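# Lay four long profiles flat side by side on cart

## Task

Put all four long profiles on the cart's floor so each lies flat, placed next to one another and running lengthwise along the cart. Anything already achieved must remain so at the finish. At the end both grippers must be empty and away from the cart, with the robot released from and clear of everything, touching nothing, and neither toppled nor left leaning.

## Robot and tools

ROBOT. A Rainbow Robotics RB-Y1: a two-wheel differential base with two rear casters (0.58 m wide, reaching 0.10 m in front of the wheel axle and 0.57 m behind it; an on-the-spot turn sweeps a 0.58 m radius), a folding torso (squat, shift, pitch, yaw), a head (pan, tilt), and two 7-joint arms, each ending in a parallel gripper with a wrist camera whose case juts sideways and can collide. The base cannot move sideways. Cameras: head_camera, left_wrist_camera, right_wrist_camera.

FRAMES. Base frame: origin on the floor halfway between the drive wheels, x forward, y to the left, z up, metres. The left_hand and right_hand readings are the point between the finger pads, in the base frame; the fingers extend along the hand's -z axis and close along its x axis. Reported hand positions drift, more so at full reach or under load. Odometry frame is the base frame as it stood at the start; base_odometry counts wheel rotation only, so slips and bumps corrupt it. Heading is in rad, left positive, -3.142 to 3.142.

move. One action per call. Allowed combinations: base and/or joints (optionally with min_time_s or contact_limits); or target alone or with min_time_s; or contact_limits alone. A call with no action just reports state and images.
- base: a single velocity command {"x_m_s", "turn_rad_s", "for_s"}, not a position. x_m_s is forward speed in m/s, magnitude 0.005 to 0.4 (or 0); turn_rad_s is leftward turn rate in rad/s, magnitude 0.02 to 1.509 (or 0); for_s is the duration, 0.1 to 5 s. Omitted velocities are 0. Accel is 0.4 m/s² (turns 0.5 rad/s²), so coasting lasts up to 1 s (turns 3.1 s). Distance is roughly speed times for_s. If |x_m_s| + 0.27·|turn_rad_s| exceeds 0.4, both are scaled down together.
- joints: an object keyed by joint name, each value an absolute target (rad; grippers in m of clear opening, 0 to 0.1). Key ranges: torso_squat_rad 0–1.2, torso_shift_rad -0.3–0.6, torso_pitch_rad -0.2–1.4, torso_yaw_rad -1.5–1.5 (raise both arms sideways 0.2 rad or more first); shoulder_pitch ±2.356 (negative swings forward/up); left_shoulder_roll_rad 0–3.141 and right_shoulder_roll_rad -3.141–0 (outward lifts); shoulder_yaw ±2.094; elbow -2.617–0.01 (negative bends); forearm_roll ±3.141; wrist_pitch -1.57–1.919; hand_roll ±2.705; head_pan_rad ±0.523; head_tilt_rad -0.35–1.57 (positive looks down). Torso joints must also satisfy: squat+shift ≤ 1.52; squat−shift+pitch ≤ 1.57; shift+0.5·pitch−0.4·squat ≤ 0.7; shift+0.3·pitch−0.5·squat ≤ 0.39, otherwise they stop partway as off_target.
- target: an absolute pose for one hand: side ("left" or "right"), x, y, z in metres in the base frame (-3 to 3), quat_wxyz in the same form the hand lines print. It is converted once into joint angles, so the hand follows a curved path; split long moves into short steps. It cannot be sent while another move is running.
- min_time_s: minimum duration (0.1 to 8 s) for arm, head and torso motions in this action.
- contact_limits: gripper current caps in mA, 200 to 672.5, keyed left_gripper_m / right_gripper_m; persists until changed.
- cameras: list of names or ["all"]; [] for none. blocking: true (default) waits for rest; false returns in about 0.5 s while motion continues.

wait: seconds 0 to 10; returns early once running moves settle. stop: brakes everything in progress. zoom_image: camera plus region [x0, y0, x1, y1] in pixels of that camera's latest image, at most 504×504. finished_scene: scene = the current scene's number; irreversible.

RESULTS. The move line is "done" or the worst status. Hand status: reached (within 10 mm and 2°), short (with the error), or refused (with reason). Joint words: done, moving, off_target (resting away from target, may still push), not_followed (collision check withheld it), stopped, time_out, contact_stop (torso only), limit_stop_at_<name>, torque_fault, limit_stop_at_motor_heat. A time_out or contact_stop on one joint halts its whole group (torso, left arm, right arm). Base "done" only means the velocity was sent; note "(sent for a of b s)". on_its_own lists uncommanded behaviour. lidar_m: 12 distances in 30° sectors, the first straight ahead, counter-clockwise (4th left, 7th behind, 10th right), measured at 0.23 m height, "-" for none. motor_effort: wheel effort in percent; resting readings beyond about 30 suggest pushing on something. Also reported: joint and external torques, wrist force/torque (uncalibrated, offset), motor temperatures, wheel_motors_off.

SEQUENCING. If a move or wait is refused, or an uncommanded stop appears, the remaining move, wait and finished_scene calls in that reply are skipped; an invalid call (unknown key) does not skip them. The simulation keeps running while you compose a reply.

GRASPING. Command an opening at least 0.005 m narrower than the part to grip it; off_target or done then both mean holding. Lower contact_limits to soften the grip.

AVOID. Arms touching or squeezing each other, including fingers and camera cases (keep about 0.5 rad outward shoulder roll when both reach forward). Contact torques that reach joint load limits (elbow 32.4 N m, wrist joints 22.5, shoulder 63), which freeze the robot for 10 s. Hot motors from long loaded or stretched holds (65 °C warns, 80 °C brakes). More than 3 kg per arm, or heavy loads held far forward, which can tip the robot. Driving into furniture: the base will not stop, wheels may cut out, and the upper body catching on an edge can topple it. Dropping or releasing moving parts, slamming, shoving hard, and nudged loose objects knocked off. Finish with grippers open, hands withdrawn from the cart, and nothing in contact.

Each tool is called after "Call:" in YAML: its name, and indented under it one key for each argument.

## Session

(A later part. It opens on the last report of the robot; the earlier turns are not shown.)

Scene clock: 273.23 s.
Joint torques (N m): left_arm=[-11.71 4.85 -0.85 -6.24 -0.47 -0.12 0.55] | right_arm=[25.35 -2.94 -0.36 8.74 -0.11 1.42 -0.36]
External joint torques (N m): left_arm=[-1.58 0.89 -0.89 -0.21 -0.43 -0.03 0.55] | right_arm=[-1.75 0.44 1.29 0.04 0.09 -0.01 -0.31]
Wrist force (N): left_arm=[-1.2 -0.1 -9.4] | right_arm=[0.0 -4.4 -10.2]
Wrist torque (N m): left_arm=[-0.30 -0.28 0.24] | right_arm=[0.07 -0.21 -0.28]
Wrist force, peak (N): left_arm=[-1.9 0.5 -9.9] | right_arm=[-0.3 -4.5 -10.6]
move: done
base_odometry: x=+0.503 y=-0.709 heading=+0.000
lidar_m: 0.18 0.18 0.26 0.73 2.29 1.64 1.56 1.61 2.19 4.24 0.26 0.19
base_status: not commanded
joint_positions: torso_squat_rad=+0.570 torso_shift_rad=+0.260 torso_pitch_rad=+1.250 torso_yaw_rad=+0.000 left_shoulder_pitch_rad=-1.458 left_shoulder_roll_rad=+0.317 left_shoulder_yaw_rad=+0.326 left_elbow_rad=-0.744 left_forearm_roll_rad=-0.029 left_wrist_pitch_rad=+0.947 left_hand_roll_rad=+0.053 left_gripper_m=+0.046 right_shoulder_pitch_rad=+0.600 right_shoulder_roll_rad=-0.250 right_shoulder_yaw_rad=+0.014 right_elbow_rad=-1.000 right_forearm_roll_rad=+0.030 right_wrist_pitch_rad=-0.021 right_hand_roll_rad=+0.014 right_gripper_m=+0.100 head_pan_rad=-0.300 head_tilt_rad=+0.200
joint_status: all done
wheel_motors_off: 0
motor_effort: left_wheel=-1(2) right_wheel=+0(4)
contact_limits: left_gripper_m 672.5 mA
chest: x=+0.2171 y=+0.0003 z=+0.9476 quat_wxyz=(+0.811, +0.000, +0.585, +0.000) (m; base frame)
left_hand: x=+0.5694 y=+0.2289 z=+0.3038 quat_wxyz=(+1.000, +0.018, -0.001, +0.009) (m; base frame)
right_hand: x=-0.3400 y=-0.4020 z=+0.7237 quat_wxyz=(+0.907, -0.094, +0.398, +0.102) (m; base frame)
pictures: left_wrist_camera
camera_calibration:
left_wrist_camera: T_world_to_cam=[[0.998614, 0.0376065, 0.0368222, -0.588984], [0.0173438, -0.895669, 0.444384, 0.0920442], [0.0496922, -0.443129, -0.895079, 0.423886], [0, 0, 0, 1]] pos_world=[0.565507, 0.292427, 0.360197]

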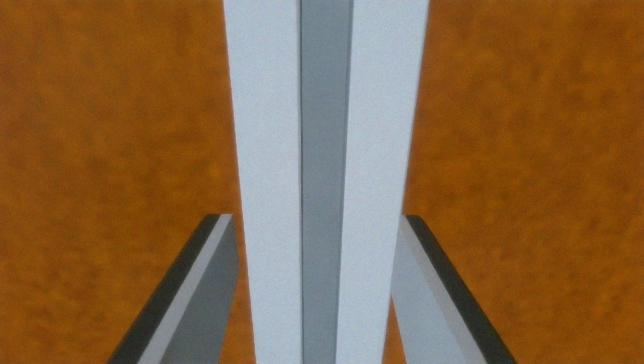

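Call:
move:
  target: {"side":"left","x":0.573,"y":0.229,"z":0.312,"quat_wxyz":[0.9998,0.018,0,0.009]}
  min_time_s: 0.8

Call:
move:
  target: {"side":"left","x":0.573,"y":0.228,"z":0.42,"quat_wxyz":[1,0,0,0.009]}
  min_time_s: 1.3
  cameras: ["head_camera","left_wrist_camera"]

Call:
move:
  joints: {"torso_squat_rad":0.7,"torso_shift_rad":0.2,"torso_pitch_rad":1.0,"head_pan_rad":0,"head_tilt_rad":0.4}

Call:
move:
  target: {"side":"left","x":0.52,"y":0.22,"z":0.70,"quat_wxyz":[0.9239,0,-0.3827,0]}
  min_time_s: 2
  cameras: ["head_camera"]

Call:
move:
  target: {"side":"left","x":0.45,"y":0.22,"z":0.80,"quat_wxyz":[0.7071,0,-0.7071,0]}
  min_time_s: 1.5

Scene clock: 279.97 s.
Joint torques (N m): left_arm=[-9.51 2.77 0.07 -6.5 -0.37 0.33 -0.12] | right_arm=[25.01 -2.88 -0.35 8.86 -0.01 1.47 -0.3]
External joint torques (N m): left_arm=[0.68 -1.23 0.02 -0.24 -0.33 0.42 -0.12] | right_arm=[-2.09 0.5 1.3 0.16 0.19 0.04 -0.26]
Wrist force (N): left_arm=[-1.5 0.0 -9.5] | right_arm=[-0.1 -4.5 -10.5]
Wrist torque (N m): left_arm=[-0.33 -0.31 0.26] | right_arm=[0.08 -0.22 -0.28]
Wrist force, peak (N): left_arm=[-1.3 0.5 -9.9] | right_arm=[-0.1 -4.5 -10.6]
move: done
base_odometry: x=+0.503 y=-0.709 heading=+0.000
lidar_m: 0.17 0.19 0.27 0.72 2.27 1.66 1.56 1.62 2.18 4.24 0.26 0.19
base_status: not commanded
joint_positions: torso_squat_rad=+0.570 torso_shift_rad=+0.260 torso_pitch_rad=+1.250 torso_yaw_rad=+0.000 left_shoulder_pitch_rad=-1.449 left_shoulder_roll_rad=+0.315 left_shoulder_yaw_rad=+0.326 left_elbow_rad=-0.795 left_forearm_roll_rad=-0.028 left_wrist_pitch_rad=+0.992 left_hand_roll_rad=+0.051 left_gripper_m=+0.046 right_shoulder_pitch_rad=+0.600 right_shoulder_roll_rad=-0.250 right_shoulder_yaw_rad=+0.014 right_elbow_rad=-1.000 right_forearm_roll_rad=+0.030 right_wrist_pitch_rad=-0.021 right_hand_roll_rad=+0.014 right_gripper_m=+0.100 head_pan_rad=-0.300 head_tilt_rad=+0.200
joint_status: all done
wheel_motors_off: 0
motor_effort: left_wheel=-1(2) right_wheel=+1(4)
contact_limits: left_gripper_m 672.5 mA
chest: x=+0.2171 y=+0.0003 z=+0.9476 quat_wxyz=(+0.811, +0.000, +0.585, +0.000) (m; base frame)
left_hand: x=+0.5734 y=+0.2292 z=+0.3111 quat_wxyz=(+1.000, +0.018, +0.001, +0.009) (m; base frame)
left_hand_status: reached (checked arc, planned for 0.8 s): 1 mm and 0.1 deg off.
right_hand: x=-0.3400 y=-0.4020 z=+0.7237 quat_wxyz=(+0.907, -0.094, +0.398, +0.102) (m; base frame)
camera_calibration:
head_camera: T_world_to_cam=[[-0.130422, -0.937334, 0.323101, -0.259877], [-0.980238, 0.073016, -0.183856, 0.644445], [0.148743, -0.340695, -0.928333, 0.798659], [0, 0, 0, 1]] pos_world=[0.479021, -0.0185473, 0.943873]
left_wrist_camera: T_world_to_cam=[[0.998713, 0.0377281, 0.0339029, -0.59248], [0.0187894, -0.89602, 0.443617, 0.0885525], [0.0471145, -0.442408, -0.895575, 0.431791], [0, 0, 0, 1]] pos_world=[0.56971, 0.292726, 0.367505]
right_wrist_camera: T_world_to_cam=[[-0.672192, -0.0938969, 0.734398, -0.796123], [0.0933361, 0.973265, 0.209867, 0.301312], [-0.73447, 0.209617, -0.645457, 0.375767], [0, 0, 0, 1]] pos_world=[-0.287281, -0.446777, 0.763978]

Scene clock: 281.60 s.
Joint torques (N m): left_arm=[-8.98 2.65 0.24 -8.4 0.12 0 0.1] | right_arm=[25.09 -3.45 -1.14 8.49 -0.09 1.49 -0.44]
External joint torques (N m): left_arm=[-0.32 -0.85 0.17 -0.21 0.11 0.09 0.1] | right_arm=[-2.02 -0.06 0.51 -0.21 0.11 0.06 -0.4]
Wrist force (N): left_arm=[-0.7 -0.2 -9.8] | right_arm=[-0.3 -4.5 -10.3]
Wrist torque (N m): left_arm=[-0.32 -0.22 0.22] | right_arm=[0.08 -0.25 -0.29]
Wrist force, peak (N): left_arm=[3.0 0.1 -11.4] | right_arm=[-0.4 -4.5 -10.6]
move: done
base_odometry: x=+0.503 y=-0.709 heading=+0.000
lidar_m: 0.17 0.19 0.27 0.72 2.27 1.66 1.56 1.62 2.18 4.25 0.24 0.18
base_status: not commanded
joint_positions: torso_squat_rad=+0.570 torso_shift_rad=+0.260 torso_pitch_rad=+1.250 torso_yaw_rad=+0.000 left_shoulder_pitch_rad=-1.254 left_shoulder_roll_rad=+0.244 left_shoulder_yaw_rad=+0.350 left_elbow_rad=-1.526 left_forearm_roll_rad=+0.007 left_wrist_pitch_rad=+1.519 left_hand_roll_rad=-0.001 left_gripper_m=+0.046 right_shoulder_pitch_rad=+0.600 right_shoulder_roll_rad=-0.250 right_shoulder_yaw_rad=+0.014 right_elbow_rad=-1.000 right_forearm_roll_rad=+0.030 right_wrist_pitch_rad=-0.021 right_hand_roll_rad=+0.014 right_gripper_m=+0.100 head_pan_rad=-0.300 head_tilt_rad=+0.200
joint_status: all done
wheel_motors_off: 0
motor_effort: left_wheel=-2(4) right_wheel=+1(5)
contact_limits: left_gripper_m 672.5 mA
chest: x=+0.2171 y=+0.0003 z=+0.9476 quat_wxyz=(+0.811, +0.000, +0.585, +0.000) (m; base frame)
left_hand: x=+0.5730 y=+0.2282 z=+0.4202 quat_wxyz=(+1.000, +0.000, +0.003, +0.009) (m; base frame)
left_hand_status: reached (checked arc, planned for 1.3 s): 0 mm and 0.3 deg off.
right_hand: x=-0.3400 y=-0.4019 z=+0.7237 quat_wxyz=(+0.907, -0.094, +0.398, +0.102) (m; base frame)
pictures: head_camera, left_wrist_camera
camera_calibration:
head_camera: T_world_to_cam=[[-0.130422, -0.937334, 0.323101, -0.259877], [-0.980238, 0.073016, -0.183856, 0.644445], [0.148743, -0.340695, -0.928333, 0.798659], [0, 0, 0, 1]] pos_world=[0.479021, -0.0185473, 0.943873]
left_wrist_camera: T_world_to_cam=[[0.998799, 0.0392859, 0.0292892, -0.594256], [0.0206323, -0.879298, 0.475824, 0.0207685], [0.0444472, -0.474648, -0.879053, 0.531022], [0, 0, 0, 1]] pos_world=[0.569511, 0.293657, 0.47432]

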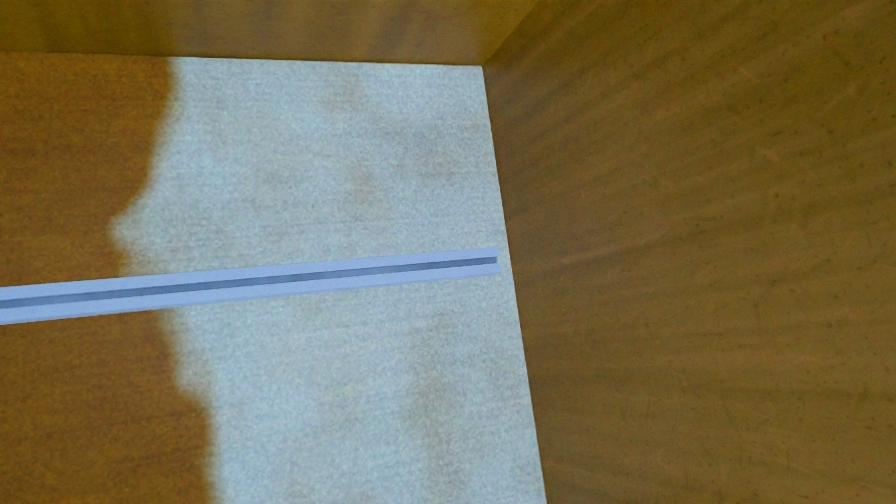

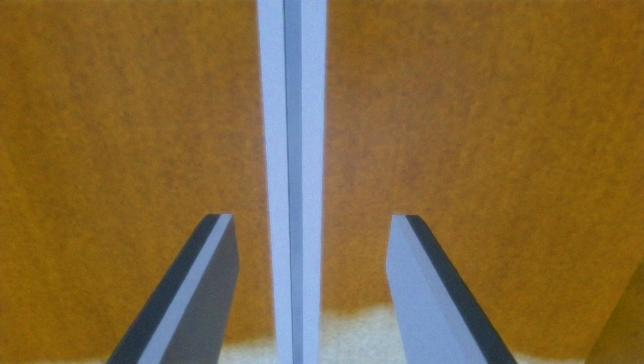

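Scene clock: 283.23 s.
Joint torques (N m): left_arm=[-13.98 3.7 0.73 -8.82 -0.04 -0.57 -0.11] | right_arm=[24.32 -4.66 -1.27 6.95 0.19 1.03 -0.22]
External joint torques (N m): left_arm=[-0.79 -1.34 0.73 -0.01 -0.06 -0.02 -0.1] | right_arm=[-1.26 0.18 0.91 0.03 0.35 -0.02 -0.19]
Wrist force (N): left_arm=[-2.4 0.2 -9.9] | right_arm=[-1.7 -4.1 -11.6]
Wrist torque (N m): left_arm=[-0.32 -0.32 0.21] | right_arm=[0.07 -0.33 -0.27]
Wrist force, peak (N): left_arm=[-0.7 0.0 -10.3] | right_arm=[-1.3 -4.1 -11.7]
move: done
base_odometry: x=+0.503 y=-0.709 heading=+0.000
lidar_m: 0.18 0.18 0.25 0.73 2.27 1.65 1.56 1.62 2.19 4.24 0.26 0.18
base_status: not commanded
joint_positions: torso_squat_rad=+0.700 torso_shift_rad=+0.200 torso_pitch_rad=+1.000 torso_yaw_rad=+0.000 left_shoulder_pitch_rad=-1.254 left_shoulder_roll_rad=+0.244 left_shoulder_yaw_rad=+0.350 left_elbow_rad=-1.526 left_forearm_roll_rad=+0.007 left_wrist_pitch_rad=+1.519 left_hand_roll_rad=-0.001 left_gripper_m=+0.046 right_shoulder_pitch_rad=+0.600 right_shoulder_roll_rad=-0.250 right_shoulder_yaw_rad=+0.014 right_elbow_rad=-1.000 right_forearm_roll_rad=+0.030 right_wrist_pitch_rad=-0.021 right_hand_roll_rad=+0.014 right_gripper_m=+0.100 head_pan_rad=+0.000 head_tilt_rad=+0.400
joint_status: all done
wheel_motors_off: 0
motor_effort: left_wheel=-1(3) right_wheel=+2(4)
contact_limits: left_gripper_m 672.5 mA
chest: x=+0.1387 y=+0.0003 z=+0.9724 quat_wxyz=(+0.878, +0.000, +0.479, +0.000) (m; base frame)
left_hand: x=+0.6140 y=+0.2282 z=+0.5494 quat_wxyz=(+0.992, -0.001, -0.122, +0.009) (m; base frame)
right_hand: x=-0.3457 y=-0.4020 z=+0.6177 quat_wxyz=(+0.949, -0.106, +0.282, +0.089) (m; base frame)
camera_calibration:
head_camera: T_world_to_cam=[[-0.0405669, -0.998219, 0.0437485, -0.0275598], [-0.975497, 0.0300917, -0.217945, 0.599331], [0.21624, -0.0515179, -0.97498, 0.907595], [0, 0, 0, 1]] pos_world=[0.387269, 0.00121182, 1.01671]
left_wrist_camera: T_world_to_cam=[[0.960485, 0.0392691, 0.275546, -0.750701], [-0.0977728, -0.8793, 0.466124, 0.0364813], [0.260592, -0.474646, -0.840716, 0.488994], [0, 0, 0, 1]] pos_world=[0.597177, 0.293657, 0.600953]
right_wrist_camera: T_world_to_cam=[[-0.832944, -0.0939424, 0.545325, -0.660853], [0.0385559, 0.973236, 0.226549, 0.294836], [-0.552012, 0.209728, -0.807029, 0.466079], [0, 0, 0, 1]] pos_world=[-0.30454, -0.446777, 0.669724]

Scene clock: 285.57 s.
Joint torques (N m): left_arm=[-3.63 -0.19 -1.31 -9.09 -0.54 -1.49 -0.22] | right_arm=[23.39 -4.73 -1.24 6.77 0.11 0.95 -0.36]
External joint torques (N m): left_arm=[-0.23 -0.57 -0.93 -0.2 -0.64 -0.1 -0.18] | right_arm=[-2.2 0.11 0.95 -0.15 0.27 -0.09 -0.33]
Wrist force (N): left_arm=[-5.0 0.2 -7.8] | right_arm=[-1.6 -4.0 -11.5]
Wrist torque (N m): left_arm=[-0.25 -0.43 0.26] | right_arm=[0.06 -0.31 -0.28]
Wrist force, peak (N): left_arm=[-2.7 0.1 -9.8] | right_arm=[-1.5 -4.1 -11.7]
move: done
base_odometry: x=+0.503 y=-0.709 heading=+0.000
lidar_m: 0.17 0.19 0.26 0.72 2.28 1.65 1.56 1.62 2.19 4.24 0.26 0.19
base_status: not commanded
joint_positions: torso_squat_rad=+0.700 torso_shift_rad=+0.200 torso_pitch_rad=+1.000 torso_yaw_rad=+0.000 left_shoulder_pitch_rad=-0.638 left_shoulder_roll_rad=+0.000 left_shoulder_yaw_rad=+0.230 left_elbow_rad=-2.553 left_forearm_roll_rad=-0.001 left_wrist_pitch_rad=+1.363 left_hand_roll_rad=-0.068 left_gripper_m=+0.046 right_shoulder_pitch_rad=+0.600 right_shoulder_roll_rad=-0.250 right_shoulder_yaw_rad=+0.014 right_elbow_rad=-1.000 right_forearm_roll_rad=+0.030 right_wrist_pitch_rad=-0.021 right_hand_roll_rad=+0.014 right_gripper_m=+0.100 head_pan_rad=+0.000 head_tilt_rad=+0.400
joint_status: all done
wheel_motors_off: 0
motor_effort: left_wheel=-1(2) right_wheel=+2(4)
contact_limits: left_gripper_m 672.5 mA
chest: x=+0.1387 y=+0.0003 z=+0.9724 quat_wxyz=(+0.878, +0.000, +0.479, +0.000) (m; base frame)
left_hand: x=+0.5200 y=+0.2201 z=+0.7000 quat_wxyz=(+0.924, +0.000, -0.382, +0.000) (m; base frame)
left_hand_status: reached (checked arc, planned for 2.0 s): 0 mm and 0.1 deg off.
right_hand: x=-0.3457 y=-0.4020 z=+0.6177 quat_wxyz=(+0.949, -0.106, +0.282, +0.089) (m; base frame)
pictures: head_camera
camera_calibration:
head_camera: T_world_to_cam=[[-0.0405669, -0.998219, 0.0437485, -0.0275557], [-0.975497, 0.0300917, -0.217945, 0.599429], [0.21624, -0.0515179, -0.97498, 0.907573], [0, 0, 0, 1]] pos_world=[0.387369, 0.00121182, 1.01671]

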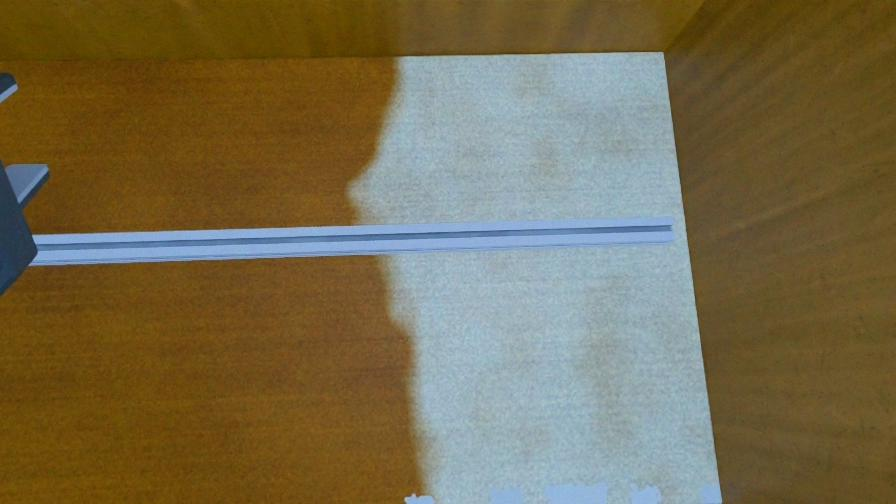

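Scene clock: 287.40 s.
Joint torques (N m): left_arm=[5.41 0.75 -1.56 -9.35 0.04 -1.87 -0.03] | right_arm=[23.96 -4.87 -1.67 6.58 0.18 0.89 -0.27]
External joint torques (N m): left_arm=[0.7 0.42 -1.72 0.42 0.07 -0.02 0.03] | right_arm=[-1.62 -0.03 0.51 -0.34 0.34 -0.16 -0.24]
Wrist force (N): left_arm=[-7.0 0.1 -3.2] | right_arm=[-1.7 -3.9 -11.7]
Wrist torque (N m): left_arm=[-0.22 -0.51 0.28] | right_arm=[0.04 -0.33 -0.29]
Wrist force, peak (N): left_arm=[-6.3 -0.3 -7.7] | right_arm=[-1.5 -4.1 -11.8]
move: done
base_odometry: x=+0.503 y=-0.709 heading=+0.000
lidar_m: 0.18 0.19 0.26 0.73 2.28 1.64 1.56 1.62 2.19 4.23 0.25 0.19
base_status: not commanded
joint_positions: torso_squat_rad=+0.700 torso_shift_rad=+0.200 torso_pitch_rad=+1.000 torso_yaw_rad=+0.000 left_shoulder_pitch_rad=+0.130 left_shoulder_roll_rad=+0.020 left_shoulder_yaw_rad=-0.052 left_elbow_rad=-2.548 left_forearm_roll_rad=+0.128 left_wrist_pitch_rad=-0.147 left_hand_roll_rad=-0.127 left_gripper_m=+0.046 right_shoulder_pitch_rad=+0.600 right_shoulder_roll_rad=-0.250 right_shoulder_yaw_rad=+0.014 right_elbow_rad=-1.000 right_forearm_roll_rad=+0.030 right_wrist_pitch_rad=-0.021 right_hand_roll_rad=+0.014 right_gripper_m=+0.100 head_pan_rad=+0.000 head_tilt_rad=+0.400
joint_status: all done
wheel_motors_off: 0
motor_effort: left_wheel=-2(2) right_wheel=+2(6)
contact_limits: left_gripper_m 672.5 mA
chest: x=+0.1387 y=+0.0003 z=+0.9724 quat_wxyz=(+0.878, +0.000, +0.479, +0.000) (m; base frame)
left_hand: x=+0.4500 y=+0.2201 z=+0.8000 quat_wxyz=(+0.707, +0.000, -0.707, +0.000) (m; base frame)
left_hand_status: reached (checked arc, planned for 1.5 s): 0 mm and 0.0 deg off.
right_hand: x=-0.3457 y=-0.4020 z=+0.6177 quat_wxyz=(+0.949, -0.106, +0.282, +0.089) (m; base frame)
camera_calibration:
head_camera: T_world_to_cam=[[-0.0405669, -0.998219, 0.0437485, -0.0275557], [-0.975497, 0.0300917, -0.217945, 0.599429], [0.21624, -0.0515179, -0.97498, 0.907573], [0, 0, 0, 1]] pos_world=[0.387369, 0.00121182, 1.01671]
left_wrist_camera: T_world_to_cam=[[-0.0336909, 0.0208424, 0.999215, -0.789446], [-0.475706, -0.879601, 0.00230787, 0.437785], [0.878959, -0.475255, 0.0395494, -0.243731], [0, 0, 0, 1]] pos_world=[0.395889, 0.285696, 0.797455]
right_wrist_camera: T_world_to_cam=[[-0.832941, -0.093861, 0.545344, -0.660829], [0.0386261, 0.973244, 0.226504, 0.294891], [-0.552013, 0.209729, -0.807029, 0.466079], [0, 0, 0, 1]] pos_world=[-0.30454, -0.446777, 0.669724]

Call:
move:
  base: {"x_m_s":-0.4,"for_s":1.737}

Call:
move:
  base: {"turn_rad_s":0.6,"for_s":2.06}
  joints: {"torso_squat_rad":0.8,"torso_pitch_rad":0.8,"torso_shift_rad":0.1,"left_shoulder_pitch_rad":-0.486,"left_shoulder_roll_rad":0.135,"left_shoulder_yaw_rad":0.115,"left_elbow_rad":-1.055,"left_forearm_roll_rad":0.099,"left_wrist_pitch_rad":-0.842,"left_hand_roll_rad":-1.561,"left_gripper_m":0.052,"head_pan_rad":0.3,"head_tilt_rad":0.2}

Call:
move:
  base: {"x_m_s":0.4,"for_s":3.108}

Call:
move:
  base: {"turn_rad_s":-0.6,"for_s":2.06}
  cameras: ["head_camera","left_wrist_camera"]

Call:
zoom_image:
  camera: "left_wrist_camera"
  region: [180, 60, 460, 300]

Scene clock: 299.40 s.
Joint torques (N m): left_arm=[5.43 1.67 -0.69 -9.84 0.18 -1.72 -0.18] | right_arm=[23.3 -4.73 -1.46 6.76 -0.04 0.96 -0.16]
External joint torques (N m): left_arm=[0.72 1.34 -0.85 -0.07 0.21 0.13 -0.13] | right_arm=[-2.28 0.11 0.72 -0.16 0.12 -0.09 -0.13]
Wrist force (N): left_arm=[-7.4 0.3 -3.2] | right_arm=[-1.5 -3.8 -11.2]
Wrist torque (N m): left_arm=[-0.24 -0.60 0.31] | right_arm=[0.03 -0.30 -0.28]
Wrist force, peak (N): left_arm=[-7.5 0.4 -3.5] | right_arm=[-1.9 -4.1 -11.8]
move: done
base_odometry: x=-0.191 y=-0.709 heading=+0.001
lidar_m: 0.87 0.90 1.66 3.63 1.28 0.93 0.87 0.90 1.23 3.21 2.43 0.91
base_status: done (sent for 1.73 of 1.73 s)
joint_positions: torso_squat_rad=+0.700 torso_shift_rad=+0.200 torso_pitch_rad=+1.000 torso_yaw_rad=+0.000 left_shoulder_pitch_rad=+0.130 left_shoulder_roll_rad=+0.020 left_shoulder_yaw_rad=-0.052 left_elbow_rad=-2.548 left_forearm_roll_rad=+0.128 left_wrist_pitch_rad=-0.147 left_hand_roll_rad=-0.127 left_gripper_m=+0.046 right_shoulder_pitch_rad=+0.600 right_shoulder_roll_rad=-0.250 right_shoulder_yaw_rad=+0.014 right_elbow_rad=-1.000 right_forearm_roll_rad=+0.030 right_wrist_pitch_rad=-0.021 right_hand_roll_rad=+0.014 right_gripper_m=+0.100 head_pan_rad=+0.000 head_tilt_rad=+0.400
joint_status: not commanded
wheel_motors_off: 0
motor_effort: left_wheel=+3(27) right_wheel=-5(32)
contact_limits: left_gripper_m 672.5 mA
chest: x=+0.1387 y=+0.0003 z=+0.9724 quat_wxyz=(+0.878, +0.000, +0.479, +0.000) (m; base frame)
left_hand: x=+0.4500 y=+0.2201 z=+0.8000 quat_wxyz=(+0.707, +0.000, -0.707, +0.000) (m; base frame)
right_hand: x=-0.3457 y=-0.4020 z=+0.6176 quat_wxyz=(+0.950, -0.106, +0.282, +0.089) (m; base frame)
camera_calibration:
head_camera: T_world_to_cam=[[-0.0405669, -0.998219, 0.0437485, -0.0275641], [-0.975497, 0.0300917, -0.217945, 0.599353], [0.21624, -0.0515179, -0.97498, 0.907692], [0, 0, 0, 1]] pos_world=[0.387269, 0.00121182, 1.01681]
left_wrist_camera: T_world_to_cam=[[-0.0337795, 0.0208885, 0.999211, -0.789419], [-0.475706, -0.879601, 0.00230622, 0.437699], [0.878955, -0.475253, 0.0396493, -0.243857], [0, 0, 0, 1]] pos_world=[0.395889, 0.285596, 0.797455]
right_wrist_camera: T_world_to_cam=[[-0.832941, -0.093861, 0.545344, -0.660774], [0.0386261, 0.973244, 0.226504, 0.294913], [-0.552013, 0.209729, -0.807029, 0.465998], [0, 0, 0, 1]] pos_world=[-0.30454, -0.446777, 0.669624]

Scene clock: 303.00 s.
Joint torques (N m): left_arm=[-0.87 2.21 0.49 -6.16 -0.32 -1.49 0.64] | right_arm=[21.53 -5.48 -2.17 4.79 0.1 0.61 -0.3]
External joint torques (N m): left_arm=[0.93 0.14 -0.32 0.21 -0.38 0.37 0.63] | right_arm=[-1.69 0.31 0.35 -0.4 0.22 -0.09 -0.28]
Wrist force (N): left_arm=[-0.5 -5.7 -3.7] | right_arm=[-2.5 -3.8 -12.0]
Wrist torque (N m): left_arm=[0.02 -0.24 0.26] | right_arm=[0.07 -0.34 -0.30]
Wrist force, peak (N): left_arm=[-7.2 -2.6 -3.5] | right_arm=[-2.9 -4.0 -12.1]
move: done
base_odometry: x=-0.191 y=-0.709 heading=+1.240
lidar_m: 1.83 2.05 1.07 0.90 0.89 0.98 1.56 4.01 2.05 0.87 0.87 0.98
base_status: done (sent for 2.07 of 2.07 s)
joint_positions: torso_squat_rad=+0.800 torso_shift_rad=+0.100 torso_pitch_rad=+0.800 torso_yaw_rad=+0.000 left_shoulder_pitch_rad=-0.486 left_shoulder_roll_rad=+0.135 left_shoulder_yaw_rad=+0.115 left_elbow_rad=-1.055 left_forearm_roll_rad=+0.099 left_wrist_pitch_rad=-0.842 left_hand_roll_rad=-1.561 left_gripper_m=+0.052 right_shoulder_pitch_rad=+0.600 right_shoulder_roll_rad=-0.250 right_shoulder_yaw_rad=+0.014 right_elbow_rad=-1.000 right_forearm_roll_rad=+0.030 right_wrist_pitch_rad=-0.021 right_hand_roll_rad=+0.014 right_gripper_m=+0.100 head_pan_rad=+0.300 head_tilt_rad=+0.200
joint_status: all done
wheel_motors_off: 0
motor_effort: left_wheel=+1(29) right_wheel=+12(46)
contact_limits: left_gripper_m 672.5 mA
chest: x=+0.0426 y=+0.0003 z=+0.9813 quat_wxyz=(+0.921, +0.000, +0.389, +0.000) (m; base frame)
left_hand: x=+0.4202 y=+0.2502 z=+0.5553 quat_wxyz=(+0.500, +0.500, -0.500, -0.500) (m; base frame)
right_hand: x=-0.3616 y=-0.4020 z=+0.5374 quat_wxyz=(+0.973, -0.114, +0.185, +0.078) (m; base frame)
camera_calibration:
head_camera: T_world_to_cam=[[0.15299, -0.970002, -0.188916, 0.183835], [-0.81525, -0.0158381, -0.578893, 0.860748], [0.558536, 0.242579, -0.793217, 0.705021], [0, 0, 0, 1]] pos_world=[0.27982, 0.0209294, 1.09224]
left_wrist_camera: T_world_to_cam=[[-0.0345514, -0.999184, 0.0209256, 0.252296], [-0.475229, -0.00199341, -0.87986, 0.720782], [0.879184, -0.0403449, -0.474772, -0.016875], [0, 0, 0, 1]] pos_world=[0.36609, 0.252846, 0.620896]
right_wrist_camera: T_world_to_cam=[[-0.924708, -0.0939209, 0.368909, -0.568685], [-0.0072216, 0.97324, 0.229677, 0.295411], [-0.380609, 0.20972, -0.900641, 0.504767], [0, 0, 0, 1]] pos_world=[-0.331616, -0.446777, 0.596558]

Scene clock: 307.67 s.
Joint torques (N m): left_arm=[-1.07 2.18 0.42 -6.32 -0.17 -1.94 0.75] | right_arm=[21.83 -5.89 -1.79 5.04 0.12 0.73 -0.27]
External joint torques (N m): left_arm=[0.73 0.11 -0.38 0.04 -0.24 -0.08 0.74] | right_arm=[-1.39 -0.1 0.73 -0.15 0.24 0.03 -0.25]
Wrist force (N): left_arm=[-0.4 -6.1 -3.6] | right_arm=[-2.6 -3.7 -12.0]
Wrist torque (N m): left_arm=[0.06 -0.22 0.23] | right_arm=[0.05 -0.35 -0.32]
Wrist force, peak (N): left_arm=[-0.4 -6.3 -4.1] | right_arm=[-2.8 -3.8 -12.4]
move: done
base_odometry: x=+0.212 y=+0.464 heading=+1.240
lidar_m: 2.26 3.05 1.59 1.32 1.31 1.44 2.29 1.09 0.58 0.57 0.65 0.67
base_status: done (sent for 3.1 of 3.1 s)
joint_positions: torso_squat_rad=+0.800 torso_shift_rad=+0.100 torso_pitch_rad=+0.800 torso_yaw_rad=+0.000 left_shoulder_pitch_rad=-0.486 left_shoulder_roll_rad=+0.135 left_shoulder_yaw_rad=+0.115 left_elbow_rad=-1.055 left_forearm_roll_rad=+0.099 left_wrist_pitch_rad=-0.842 left_hand_roll_rad=-1.561 left_gripper_m=+0.052 right_shoulder_pitch_rad=+0.600 right_shoulder_roll_rad=-0.250 right_shoulder_yaw_rad=+0.014 right_elbow_rad=-1.000 right_forearm_roll_rad=+0.030 right_wrist_pitch_rad=-0.021 right_hand_roll_rad=+0.014 right_gripper_m=+0.100 head_pan_rad=+0.300 head_tilt_rad=+0.200
joint_status: not commanded
wheel_motors_off: 0
motor_effort: left_wheel=+3(37) right_wheel=-2(48)
contact_limits: left_gripper_m 672.5 mA
chest: x=+0.0427 y=+0.0003 z=+0.9813 quat_wxyz=(+0.921, +0.000, +0.389, +0.000) (m; base frame)
left_hand: x=+0.4202 y=+0.2502 z=+0.5553 quat_wxyz=(+0.500, +0.500, -0.500, -0.500) (m; base frame)
right_hand: x=-0.3615 y=-0.4020 z=+0.5374 quat_wxyz=(+0.973, -0.114, +0.185, +0.078) (m; base frame)
camera_calibration:
head_camera: T_world_to_cam=[[0.152983, -0.969999, -0.188939, 0.183843], [-0.815298, -0.0158396, -0.578825, 0.860629], [0.558467, 0.242592, -0.793262, 0.705009], [0, 0, 0, 1]] pos_world=[0.27982, 0.0209294, 1.09215]
left_wrist_camera: T_world_to_cam=[[-0.0344599, -0.999188, 0.020887, 0.252289], [-0.475347, -0.00199751, -0.879796, 0.720699], [0.879123, -0.0402463, -0.474893, -0.0168506], [0, 0, 0, 1]] pos_world=[0.36609, 0.252845, 0.620796]
right_wrist_camera: T_world_to_cam=[[-0.924743, -0.093901, 0.368826, -0.568545], [-0.00722137, 0.97324, 0.229676, 0.295412], [-0.380523, 0.209728, -0.900676, 0.504858], [0, 0, 0, 1]] pos_world=[-0.331516, -0.446777, 0.596558]

Scene clock: 311.27 s.
Joint torques (N m): left_arm=[-1.51 2.31 0.12 -6.49 -0.4 -1.79 0.62] | right_arm=[21.31 -5.63 -1.87 5.16 0.09 0.75 -0.01]
External joint torques (N m): left_arm=[0.28 0.25 -0.68 -0.12 -0.46 0.07 0.61] | right_arm=[-1.91 0.16 0.65 -0.02 0.21 0.06 0.01]
Wrist force (N): left_arm=[-0.6 -6.1 -3.7] | right_arm=[-2.3 -3.7 -12.0]
Wrist torque (N m): left_arm=[0.07 -0.23 0.23] | right_arm=[0.05 -0.32 -0.31]
Wrist force, peak (N): left_arm=[-0.9 -6.3 -3.9] | right_arm=[-2.7 -3.8 -12.2]
move: done
base_odometry: x=+0.212 y=+0.463 heading=+0.001
lidar_m: 0.67 0.65 1.08 4.73 1.89 1.36 1.29 1.34 1.80 4.70 0.68 0.57
base_status: done (sent for 2.07 of 2.07 s)
joint_positions: torso_squat_rad=+0.800 torso_shift_rad=+0.100 torso_pitch_rad=+0.800 torso_yaw_rad=+0.000 left_shoulder_pitch_rad=-0.486 left_shoulder_roll_rad=+0.135 left_shoulder_yaw_rad=+0.115 left_elbow_rad=-1.055 left_forearm_roll_rad=+0.099 left_wrist_pitch_rad=-0.842 left_hand_roll_rad=-1.561 left_gripper_m=+0.052 right_shoulder_pitch_rad=+0.600 right_shoulder_roll_rad=-0.250 right_shoulder_yaw_rad=+0.014 right_elbow_rad=-1.000 right_forearm_roll_rad=+0.030 right_wrist_pitch_rad=-0.021 right_hand_roll_rad=+0.014 right_gripper_m=+0.100 head_pan_rad=+0.300 head_tilt_rad=+0.200
joint_status: not commanded
wheel_motors_off: 0
motor_effort: left_wheel=+12(36) right_wheel=+1(41)
contact_limits: left_gripper_m 672.5 mA
chest: x=+0.0427 y=+0.0003 z=+0.9813 quat_wxyz=(+0.921, +0.000, +0.389, +0.000) (m; base frame)
left_hand: x=+0.4202 y=+0.2502 z=+0.5553 quat_wxyz=(+0.500, +0.500, -0.500, -0.500) (m; base frame)
right_hand: x=-0.3615 y=-0.4020 z=+0.5374 quat_wxyz=(+0.973, -0.114, +0.185, +0.078) (m; base frame)
pictures: head_camera, left_wrist_camera
camera_calibration:
head_camera: T_world_to_cam=[[0.152983, -0.969999, -0.188939, 0.183843], [-0.815298, -0.0158396, -0.578825, 0.860629], [0.558467, 0.242592, -0.793262, 0.705009], [0, 0, 0, 1]] pos_world=[0.27982, 0.0209294, 1.09215]
left_wrist_camera: T_world_to_cam=[[-0.034458, -0.999188, 0.0208873, 0.252288], [-0.475426, -0.00199503, -0.879754, 0.720701], [0.879081, -0.0402449, -0.474971, -0.0167872], [0, 0, 0, 1]] pos_world=[0.36609, 0.252845, 0.620796]

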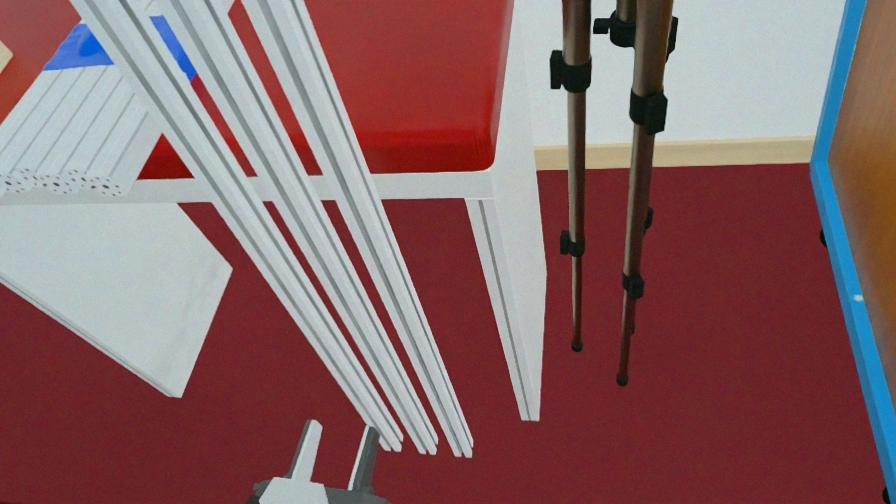

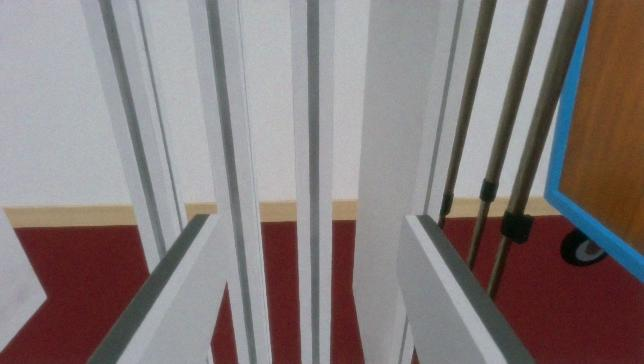

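Scaled by 1.800 from the camera's 644x364 image, which has a finer 920x520 frame.

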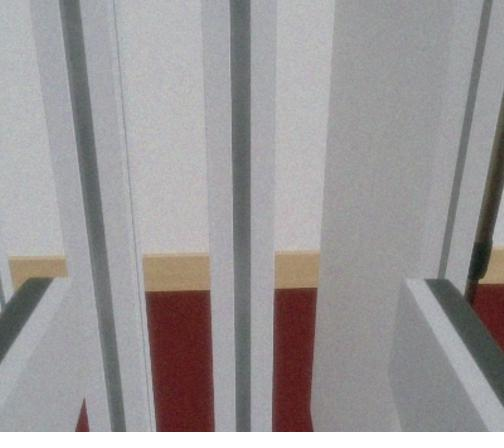

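Call:
move:
  target: {"side":"left","x":0.42,"y":0.2468,"z":0.555,"quat_wxyz":[0.5,0.5,-0.5,-0.5]}
  min_time_s: 0.5

Call:
move:
  base: {"x_m_s":0.2,"for_s":0.97}
  cameras: ["left_wrist_camera"]

Call:
zoom_image:
  camera: "left_wrist_camera"
  region: [180, 60, 460, 300]

Scene clock: 320.17 s.
Joint torques (N m): left_arm=[-2.51 0.46 -0.57 -6.6 -0.54 -1.74 -0.06] | right_arm=[21.47 -5.47 -2.3 4.96 -0.04 0.68 -0.41]
External joint torques (N m): left_arm=[-0.7 -1.46 -1.31 -0.22 -0.6 0.12 -0.07] | right_arm=[-1.75 0.32 0.23 -0.22 0.08 -0.01 -0.39]
Wrist force (N): left_arm=[-0.5 -5.8 -3.4] | right_arm=[-2.4 -4.0 -12.0]
Wrist torque (N m): left_arm=[0.04 -0.23 0.24] | right_arm=[0.09 -0.34 -0.30]
Wrist force, peak (N): left_arm=[-0.4 -6.6 -3.5] | right_arm=[-2.5 -4.0 -12.2]
move: done
base_odometry: x=+0.212 y=+0.463 heading=+0.001
lidar_m: 0.68 0.65 1.08 4.74 1.88 1.37 1.29 1.32 1.79 4.70 0.67 0.56
base_status: not commanded
joint_positions: torso_squat_rad=+0.800 torso_shift_rad=+0.100 torso_pitch_rad=+0.800 torso_yaw_rad=+0.000 left_shoulder_pitch_rad=-0.486 left_shoulder_roll_rad=+0.128 left_shoulder_yaw_rad=+0.114 left_elbow_rad=-1.056 left_forearm_roll_rad=+0.098 left_wrist_pitch_rad=-0.841 left_hand_roll_rad=-1.568 left_gripper_m=+0.052 right_shoulder_pitch_rad=+0.600 right_shoulder_roll_rad=-0.250 right_shoulder_yaw_rad=+0.014 right_elbow_rad=-1.000 right_forearm_roll_rad=+0.030 right_wrist_pitch_rad=-0.021 right_hand_roll_rad=+0.014 right_gripper_m=+0.100 head_pan_rad=+0.300 head_tilt_rad=+0.200
joint_status: all done
wheel_motors_off: 0
motor_effort: left_wheel=+13(13) right_wheel=+1(2)
contact_limits: left_gripper_m 672.5 mA
chest: x=+0.0427 y=+0.0003 z=+0.9813 quat_wxyz=(+0.921, +0.000, +0.389, +0.000) (m; base frame)
left_hand: x=+0.4199 y=+0.2471 z=+0.5549 quat_wxyz=(+0.500, +0.500, -0.500, -0.500) (m; base frame)
left_hand_status: reached (checked arc, planned for 0.5 s): 0 mm and 0.0 deg off.
right_hand: x=-0.3615 y=-0.4020 z=+0.5374 quat_wxyz=(+0.973, -0.114, +0.185, +0.078) (m; base frame)
camera_calibration:
head_camera: T_world_to_cam=[[0.152983, -0.969999, -0.188939, 0.183843], [-0.815298, -0.0158396, -0.578825, 0.860629], [0.558467, 0.242592, -0.793262, 0.705009], [0, 0, 0, 1]] pos_world=[0.27982, 0.0209294, 1.09215]
left_wrist_camera: T_world_to_cam=[[-0.0340901, -0.999208, 0.0205097, 0.24919], [-0.476129, -0.00180581, -0.879374, 0.720264], [0.878714, -0.0397432, -0.47569, -0.0163399], [0, 0, 0, 1]] pos_world=[0.365791, 0.249644, 0.620498]
right_wrist_camera: T_world_to_cam=[[-0.924708, -0.0939209, 0.368909, -0.568685], [-0.0072216, 0.97324, 0.229677, 0.295411], [-0.380609, 0.20972, -0.900641, 0.504767], [0, 0, 0, 1]] pos_world=[-0.331616, -0.446777, 0.596558]

Scene clock: 322.03 s.
Joint torques (N m): left_arm=[-1.44 0.91 -0.63 -6.25 -0.29 -2.07 -0.14] | right_arm=[21.53 -5.65 -2.02 5.15 0.04 0.88 -0.23]
External joint torques (N m): left_arm=[0.39 -1.01 -1.37 0.13 -0.35 -0.21 -0.16] | right_arm=[-1.69 0.14 0.5 -0.03 0.16 0.19 -0.21]
Wrist force (N): left_arm=[-0.3 -5.8 -3.5] | right_arm=[-2.4 -3.8 -12.0]
Wrist torque (N m): left_arm=[0.05 -0.21 0.24] | right_arm=[0.06 -0.34 -0.32]
Wrist force, peak (N): left_arm=[-0.5 -6.1 -4.5] | right_arm=[-3.0 -3.5 -12.2]
move: done
base_odometry: x=+0.405 y=+0.464 heading=+0.001
lidar_m: 0.49 0.47 0.98 4.03 2.15 1.56 1.47 1.53 2.07 1.12 0.41 0.43
base_status: done (sent for 0.97 of 0.97 s)
joint_positions: torso_squat_rad=+0.800 torso_shift_rad=+0.100 torso_pitch_rad=+0.800 torso_yaw_rad=+0.000 left_shoulder_pitch_rad=-0.487 left_shoulder_roll_rad=+0.128 left_shoulder_yaw_rad=+0.114 left_elbow_rad=-1.056 left_forearm_roll_rad=+0.098 left_wrist_pitch_rad=-0.841 left_hand_roll_rad=-1.568 left_gripper_m=+0.052 right_shoulder_pitch_rad=+0.600 right_shoulder_roll_rad=-0.250 right_shoulder_yaw_rad=+0.014 right_elbow_rad=-1.000 right_forearm_roll_rad=+0.030 right_wrist_pitch_rad=-0.021 right_hand_roll_rad=+0.014 right_gripper_m=+0.100 head_pan_rad=+0.300 head_tilt_rad=+0.200
joint_status: not commanded
wheel_motors_off: 0
motor_effort: left_wheel=-3(48) right_wheel=+3(39)
contact_limits: left_gripper_m 672.5 mA
chest: x=+0.0427 y=+0.0003 z=+0.9813 quat_wxyz=(+0.921, +0.000, +0.389, +0.000) (m; base frame)
left_hand: x=+0.4201 y=+0.2470 z=+0.5550 quat_wxyz=(+0.500, +0.500, -0.500, -0.500) (m; base frame)
right_hand: x=-0.3615 y=-0.4020 z=+0.5374 quat_wxyz=(+0.973, -0.114, +0.185, +0.078) (m; base frame)
pictures: left_wrist_camera
camera_calibration:
left_wrist_camera: T_world_to_cam=[[-0.0342288, -0.9992, 0.0206757, 0.249041], [-0.475816, -0.00190003, -0.879543, 0.72046], [0.878878, -0.0399435, -0.475371, -0.0166803], [0, 0, 0, 1]] pos_world=[0.365991, 0.249545, 0.620597]

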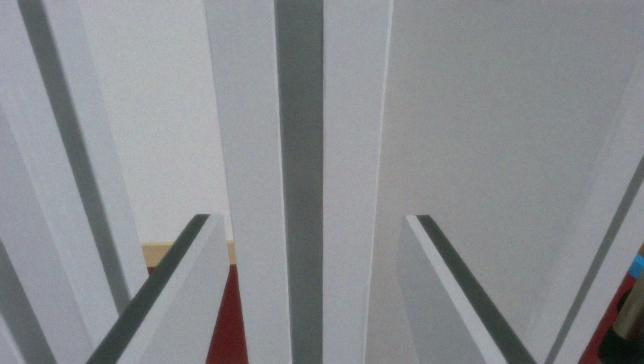

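Scaled by 1.800 from the camera's 644x364 image, which has a finer 920x520 frame.

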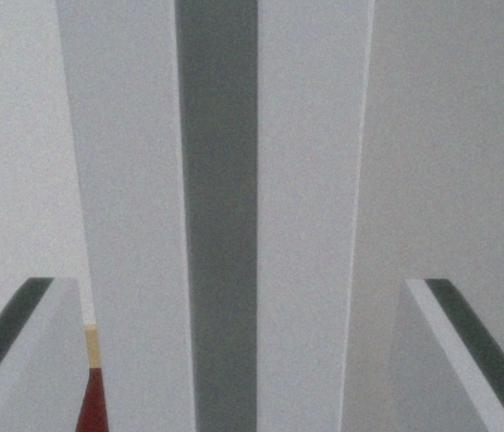

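Call:
move:
  target: {"side":"left","x":0.42,"y":0.2498,"z":0.555,"quat_wxyz":[0.5,0.5,-0.5,-0.5]}
  min_time_s: 0.4

Call:
move:
  base: {"x_m_s":0.05,"for_s":0.17}

Call:
move:
  joints: {"left_gripper_m":0.018}
  cameras: ["left_wrist_camera"]

Scene clock: 326.67 s.
Joint torques (N m): left_arm=[-0.9 3.34 1.25 -5.8 -0.01 -2.03 0.64] | right_arm=[21.48 -5.51 -1.54 5.24 -0.04 0.78 -0.22]
External joint torques (N m): left_arm=[0.9 1.3 0.46 0.57 -0.07 -0.17 0.63] | right_arm=[-1.74 0.28 0.98 0.06 0.08 0.08 -0.2]
Wrist force (N): left_arm=[-0.5 -5.7 -3.6] | right_arm=[-2.5 -3.7 -11.9]
Wrist torque (N m): left_arm=[0.05 -0.22 0.23] | right_arm=[0.05 -0.35 -0.30]
Wrist force, peak (N): left_arm=[-0.8 -6.3 -3.9] | right_arm=[-2.6 -3.8 -12.2]
move: done
base_odometry: x=+0.405 y=+0.464 heading=+0.001
lidar_m: 0.49 0.47 0.97 4.02 2.16 1.56 1.47 1.53 2.09 1.13 0.42 0.44
base_status: not commanded
joint_positions: torso_squat_rad=+0.800 torso_shift_rad=+0.100 torso_pitch_rad=+0.800 torso_yaw_rad=+0.000 left_shoulder_pitch_rad=-0.486 left_shoulder_roll_rad=+0.134 left_shoulder_yaw_rad=+0.115 left_elbow_rad=-1.055 left_forearm_roll_rad=+0.099 left_wrist_pitch_rad=-0.842 left_hand_roll_rad=-1.562 left_gripper_m=+0.052 right_shoulder_pitch_rad=+0.600 right_shoulder_roll_rad=-0.250 right_shoulder_yaw_rad=+0.014 right_elbow_rad=-1.000 right_forearm_roll_rad=+0.030 right_wrist_pitch_rad=-0.021 right_hand_roll_rad=+0.014 right_gripper_m=+0.100 head_pan_rad=+0.300 head_tilt_rad=+0.200
joint_status: all done
wheel_motors_off: 0
motor_effort: left_wheel=-3(4) right_wheel=+6(6)
contact_limits: left_gripper_m 672.5 mA
chest: x=+0.0427 y=+0.0003 z=+0.9813 quat_wxyz=(+0.921, +0.000, +0.389, +0.000) (m; base frame)
left_hand: x=+0.4201 y=+0.2495 z=+0.5550 quat_wxyz=(+0.500, +0.500, -0.500, -0.500) (m; base frame)
left_hand_status: reached (checked arc, planned for 0.4 s): 0 mm and 0.0 deg off.
right_hand: x=-0.3615 y=-0.4020 z=+0.5374 quat_wxyz=(+0.973, -0.114, +0.185, +0.078) (m; base frame)
camera_calibration:
head_camera: T_world_to_cam=[[0.152983, -0.969999, -0.188939, 0.183827], [-0.815298, -0.0158396, -0.578825, 0.860711], [0.558467, 0.242592, -0.793262, 0.704953], [0, 0, 0, 1]] pos_world=[0.27992, 0.0209294, 1.09215]
left_wrist_camera: T_world_to_cam=[[-0.0345778, -0.99918, 0.021087, 0.251508], [-0.475822, -0.00209569, -0.879539, 0.720514], [0.878862, -0.0404462, -0.475359, -0.0164517], [0, 0, 0, 1]] pos_world=[0.365992, 0.252146, 0.620596]
right_wrist_camera: T_world_to_cam=[[-0.924708, -0.0939209, 0.368909, -0.568593], [-0.0072216, 0.97324, 0.229677, 0.295412], [-0.380609, 0.20972, -0.900641, 0.504805], [0, 0, 0, 1]] pos_world=[-0.331516, -0.446777, 0.596558]

Scene clock: 327.27 s.
Joint torques (N m): left_arm=[-1.19 2.55 1.73 -6.41 0.36 -2.03 0.38] | right_arm=[21.04 -5.61 -1.98 5.18 -0.01 0.86 -0.31]
External joint torques (N m): left_arm=[0.61 0.51 0.94 -0.05 0.29 -0.17 0.37] | right_arm=[-2.18 0.18 0.54 0 0.11 0.17 -0.29]
Wrist force (N): left_arm=[-0.6 -6.1 -3.7] | right_arm=[-2.5 -3.7 -12.0]
Wrist torque (N m): left_arm=[0.07 -0.24 0.26] | right_arm=[0.06 -0.35 -0.29]
Wrist force, peak (N): left_arm=[-0.3 -6.1 -4.3] | right_arm=[-2.7 -3.6 -12.4]
move: done
base_odometry: x=+0.413 y=+0.464 heading=+0.000
lidar_m: 0.49 0.46 0.97 3.97 2.17 1.58 1.49 1.53 2.08 1.09 0.41 0.55
base_status: done (sent for 0.17 of 0.17 s)
joint_positions: torso_squat_rad=+0.800 torso_shift_rad=+0.100 torso_pitch_rad=+0.800 torso_yaw_rad=+0.000 left_shoulder_pitch_rad=-0.486 left_shoulder_roll_rad=+0.134 left_shoulder_yaw_rad=+0.115 left_elbow_rad=-1.055 left_forearm_roll_rad=+0.099 left_wrist_pitch_rad=-0.842 left_hand_roll_rad=-1.562 left_gripper_m=+0.052 right_shoulder_pitch_rad=+0.600 right_shoulder_roll_rad=-0.250 right_shoulder_yaw_rad=+0.014 right_elbow_rad=-1.000 right_forearm_roll_rad=+0.030 right_wrist_pitch_rad=-0.021 right_hand_roll_rad=+0.014 right_gripper_m=+0.100 head_pan_rad=+0.300 head_tilt_rad=+0.200
joint_status: not commanded
wheel_motors_off: 0
motor_effort: left_wheel=-6(21) right_wheel=+2(37)
contact_limits: left_gripper_m 672.5 mA
chest: x=+0.0427 y=+0.0003 z=+0.9813 quat_wxyz=(+0.921, +0.000, +0.389, +0.000) (m; base frame)
left_hand: x=+0.4200 y=+0.2496 z=+0.5550 quat_wxyz=(+0.500, +0.500, -0.500, -0.500) (m; base frame)
right_hand: x=-0.3615 y=-0.4020 z=+0.5374 quat_wxyz=(+0.973, -0.114, +0.185, +0.078) (m; base frame)
camera_calibration:
head_camera: T_world_to_cam=[[0.152983, -0.969999, -0.188939, 0.183827], [-0.815298, -0.0158396, -0.578825, 0.860711], [0.558467, 0.242592, -0.793262, 0.704953], [0, 0, 0, 1]] pos_world=[0.27992, 0.0209294, 1.09215]
left_wrist_camera: T_world_to_cam=[[-0.0345315, -0.999184, 0.0209579, 0.251568], [-0.476016, -0.00199521, -0.879434, 0.720447], [0.878758, -0.0403445, -0.475559, -0.0162281], [0, 0, 0, 1]] pos_world=[0.365892, 0.252146, 0.620596]
right_wrist_camera: T_world_to_cam=[[-0.924708, -0.0939209, 0.368909, -0.568593], [-0.0072216, 0.97324, 0.229677, 0.295412], [-0.380609, 0.20972, -0.900641, 0.504805], [0, 0, 0, 1]] pos_world=[-0.331516, -0.446777, 0.596558]

Scene clock: 328.13 s.
Joint torques (N m): left_arm=[-1.56 3.58 1.23 -6.13 0.08 -2.04 0.02] | right_arm=[21.2 -5.69 -1.87 5.32 0.11 0.75 -0.34]
External joint torques (N m): left_arm=[0.24 1.55 0.44 0.23 0.01 -0.18 0.01] | right_arm=[-2.02 0.1 0.65 0.13 0.23 0.06 -0.32]
Wrist force (N): left_arm=[0.7 -5.6 -3.0] | right_arm=[-2.5 -3.8 -11.9]
Wrist torque (N m): left_arm=[-0.06 -0.25 0.95] | right_arm=[0.07 -0.34 -0.30]
Wrist force, peak (N): left_arm=[-0.5 -6.2 -3.9] | right_arm=[-2.7 -3.8 -12.3]
move: off_target
base_odometry: x=+0.413 y=+0.464 heading=+0.000
lidar_m: 0.48 0.46 0.97 3.99 2.17 1.58 1.48 1.54 2.08 1.10 0.42 0.54
base_status: not commanded
joint_positions: torso_squat_rad=+0.800 torso_shift_rad=+0.100 torso_pitch_rad=+0.800 torso_yaw_rad=+0.000 left_shoulder_pitch_rad=-0.486 left_shoulder_roll_rad=+0.134 left_shoulder_yaw_rad=+0.115 left_elbow_rad=-1.055 left_forearm_roll_rad=+0.099 left_wrist_pitch_rad=-0.842 left_hand_roll_rad=-1.562 left_gripper_m=+0.031 right_shoulder_pitch_rad=+0.600 right_shoulder_roll_rad=-0.250 right_shoulder_yaw_rad=+0.014 right_elbow_rad=-1.000 right_forearm_roll_rad=+0.030 right_wrist_pitch_rad=-0.021 right_hand_roll_rad=+0.014 right_gripper_m=+0.100 head_pan_rad=+0.300 head_tilt_rad=+0.200
joint_status: left_gripper_m off_target (ended at +0.031, target +0.018)
wheel_motors_off: 0
motor_effort: left_wheel=-6(7) right_wheel=-1(3)
contact_limits: left_gripper_m 672.5 mA
chest: x=+0.0427 y=+0.0003 z=+0.9813 quat_wxyz=(+0.921, +0.000, +0.389, +0.000) (m; base frame)
left_hand: x=+0.4200 y=+0.2496 z=+0.5550 quat_wxyz=(+0.500, +0.500, -0.500, -0.500) (m; base frame)
right_hand: x=-0.3615 y=-0.4020 z=+0.5374 quat_wxyz=(+0.973, -0.114, +0.185, +0.078) (m; base frame)
pictures: left_wrist_camera
camera_calibration:
left_wrist_camera: T_world_to_cam=[[-0.0344817, -0.999179, 0.02127, 0.251456], [-0.476023, -0.00229329, -0.87943, 0.720522], [0.878756, -0.0404493, -0.475553, -0.0162003], [0, 0, 0, 1]] pos_world=[0.365892, 0.252246, 0.620596]

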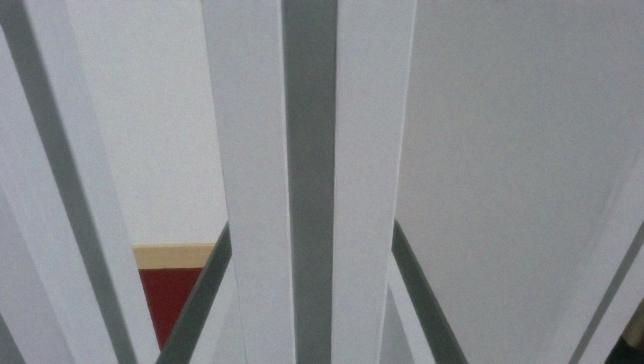

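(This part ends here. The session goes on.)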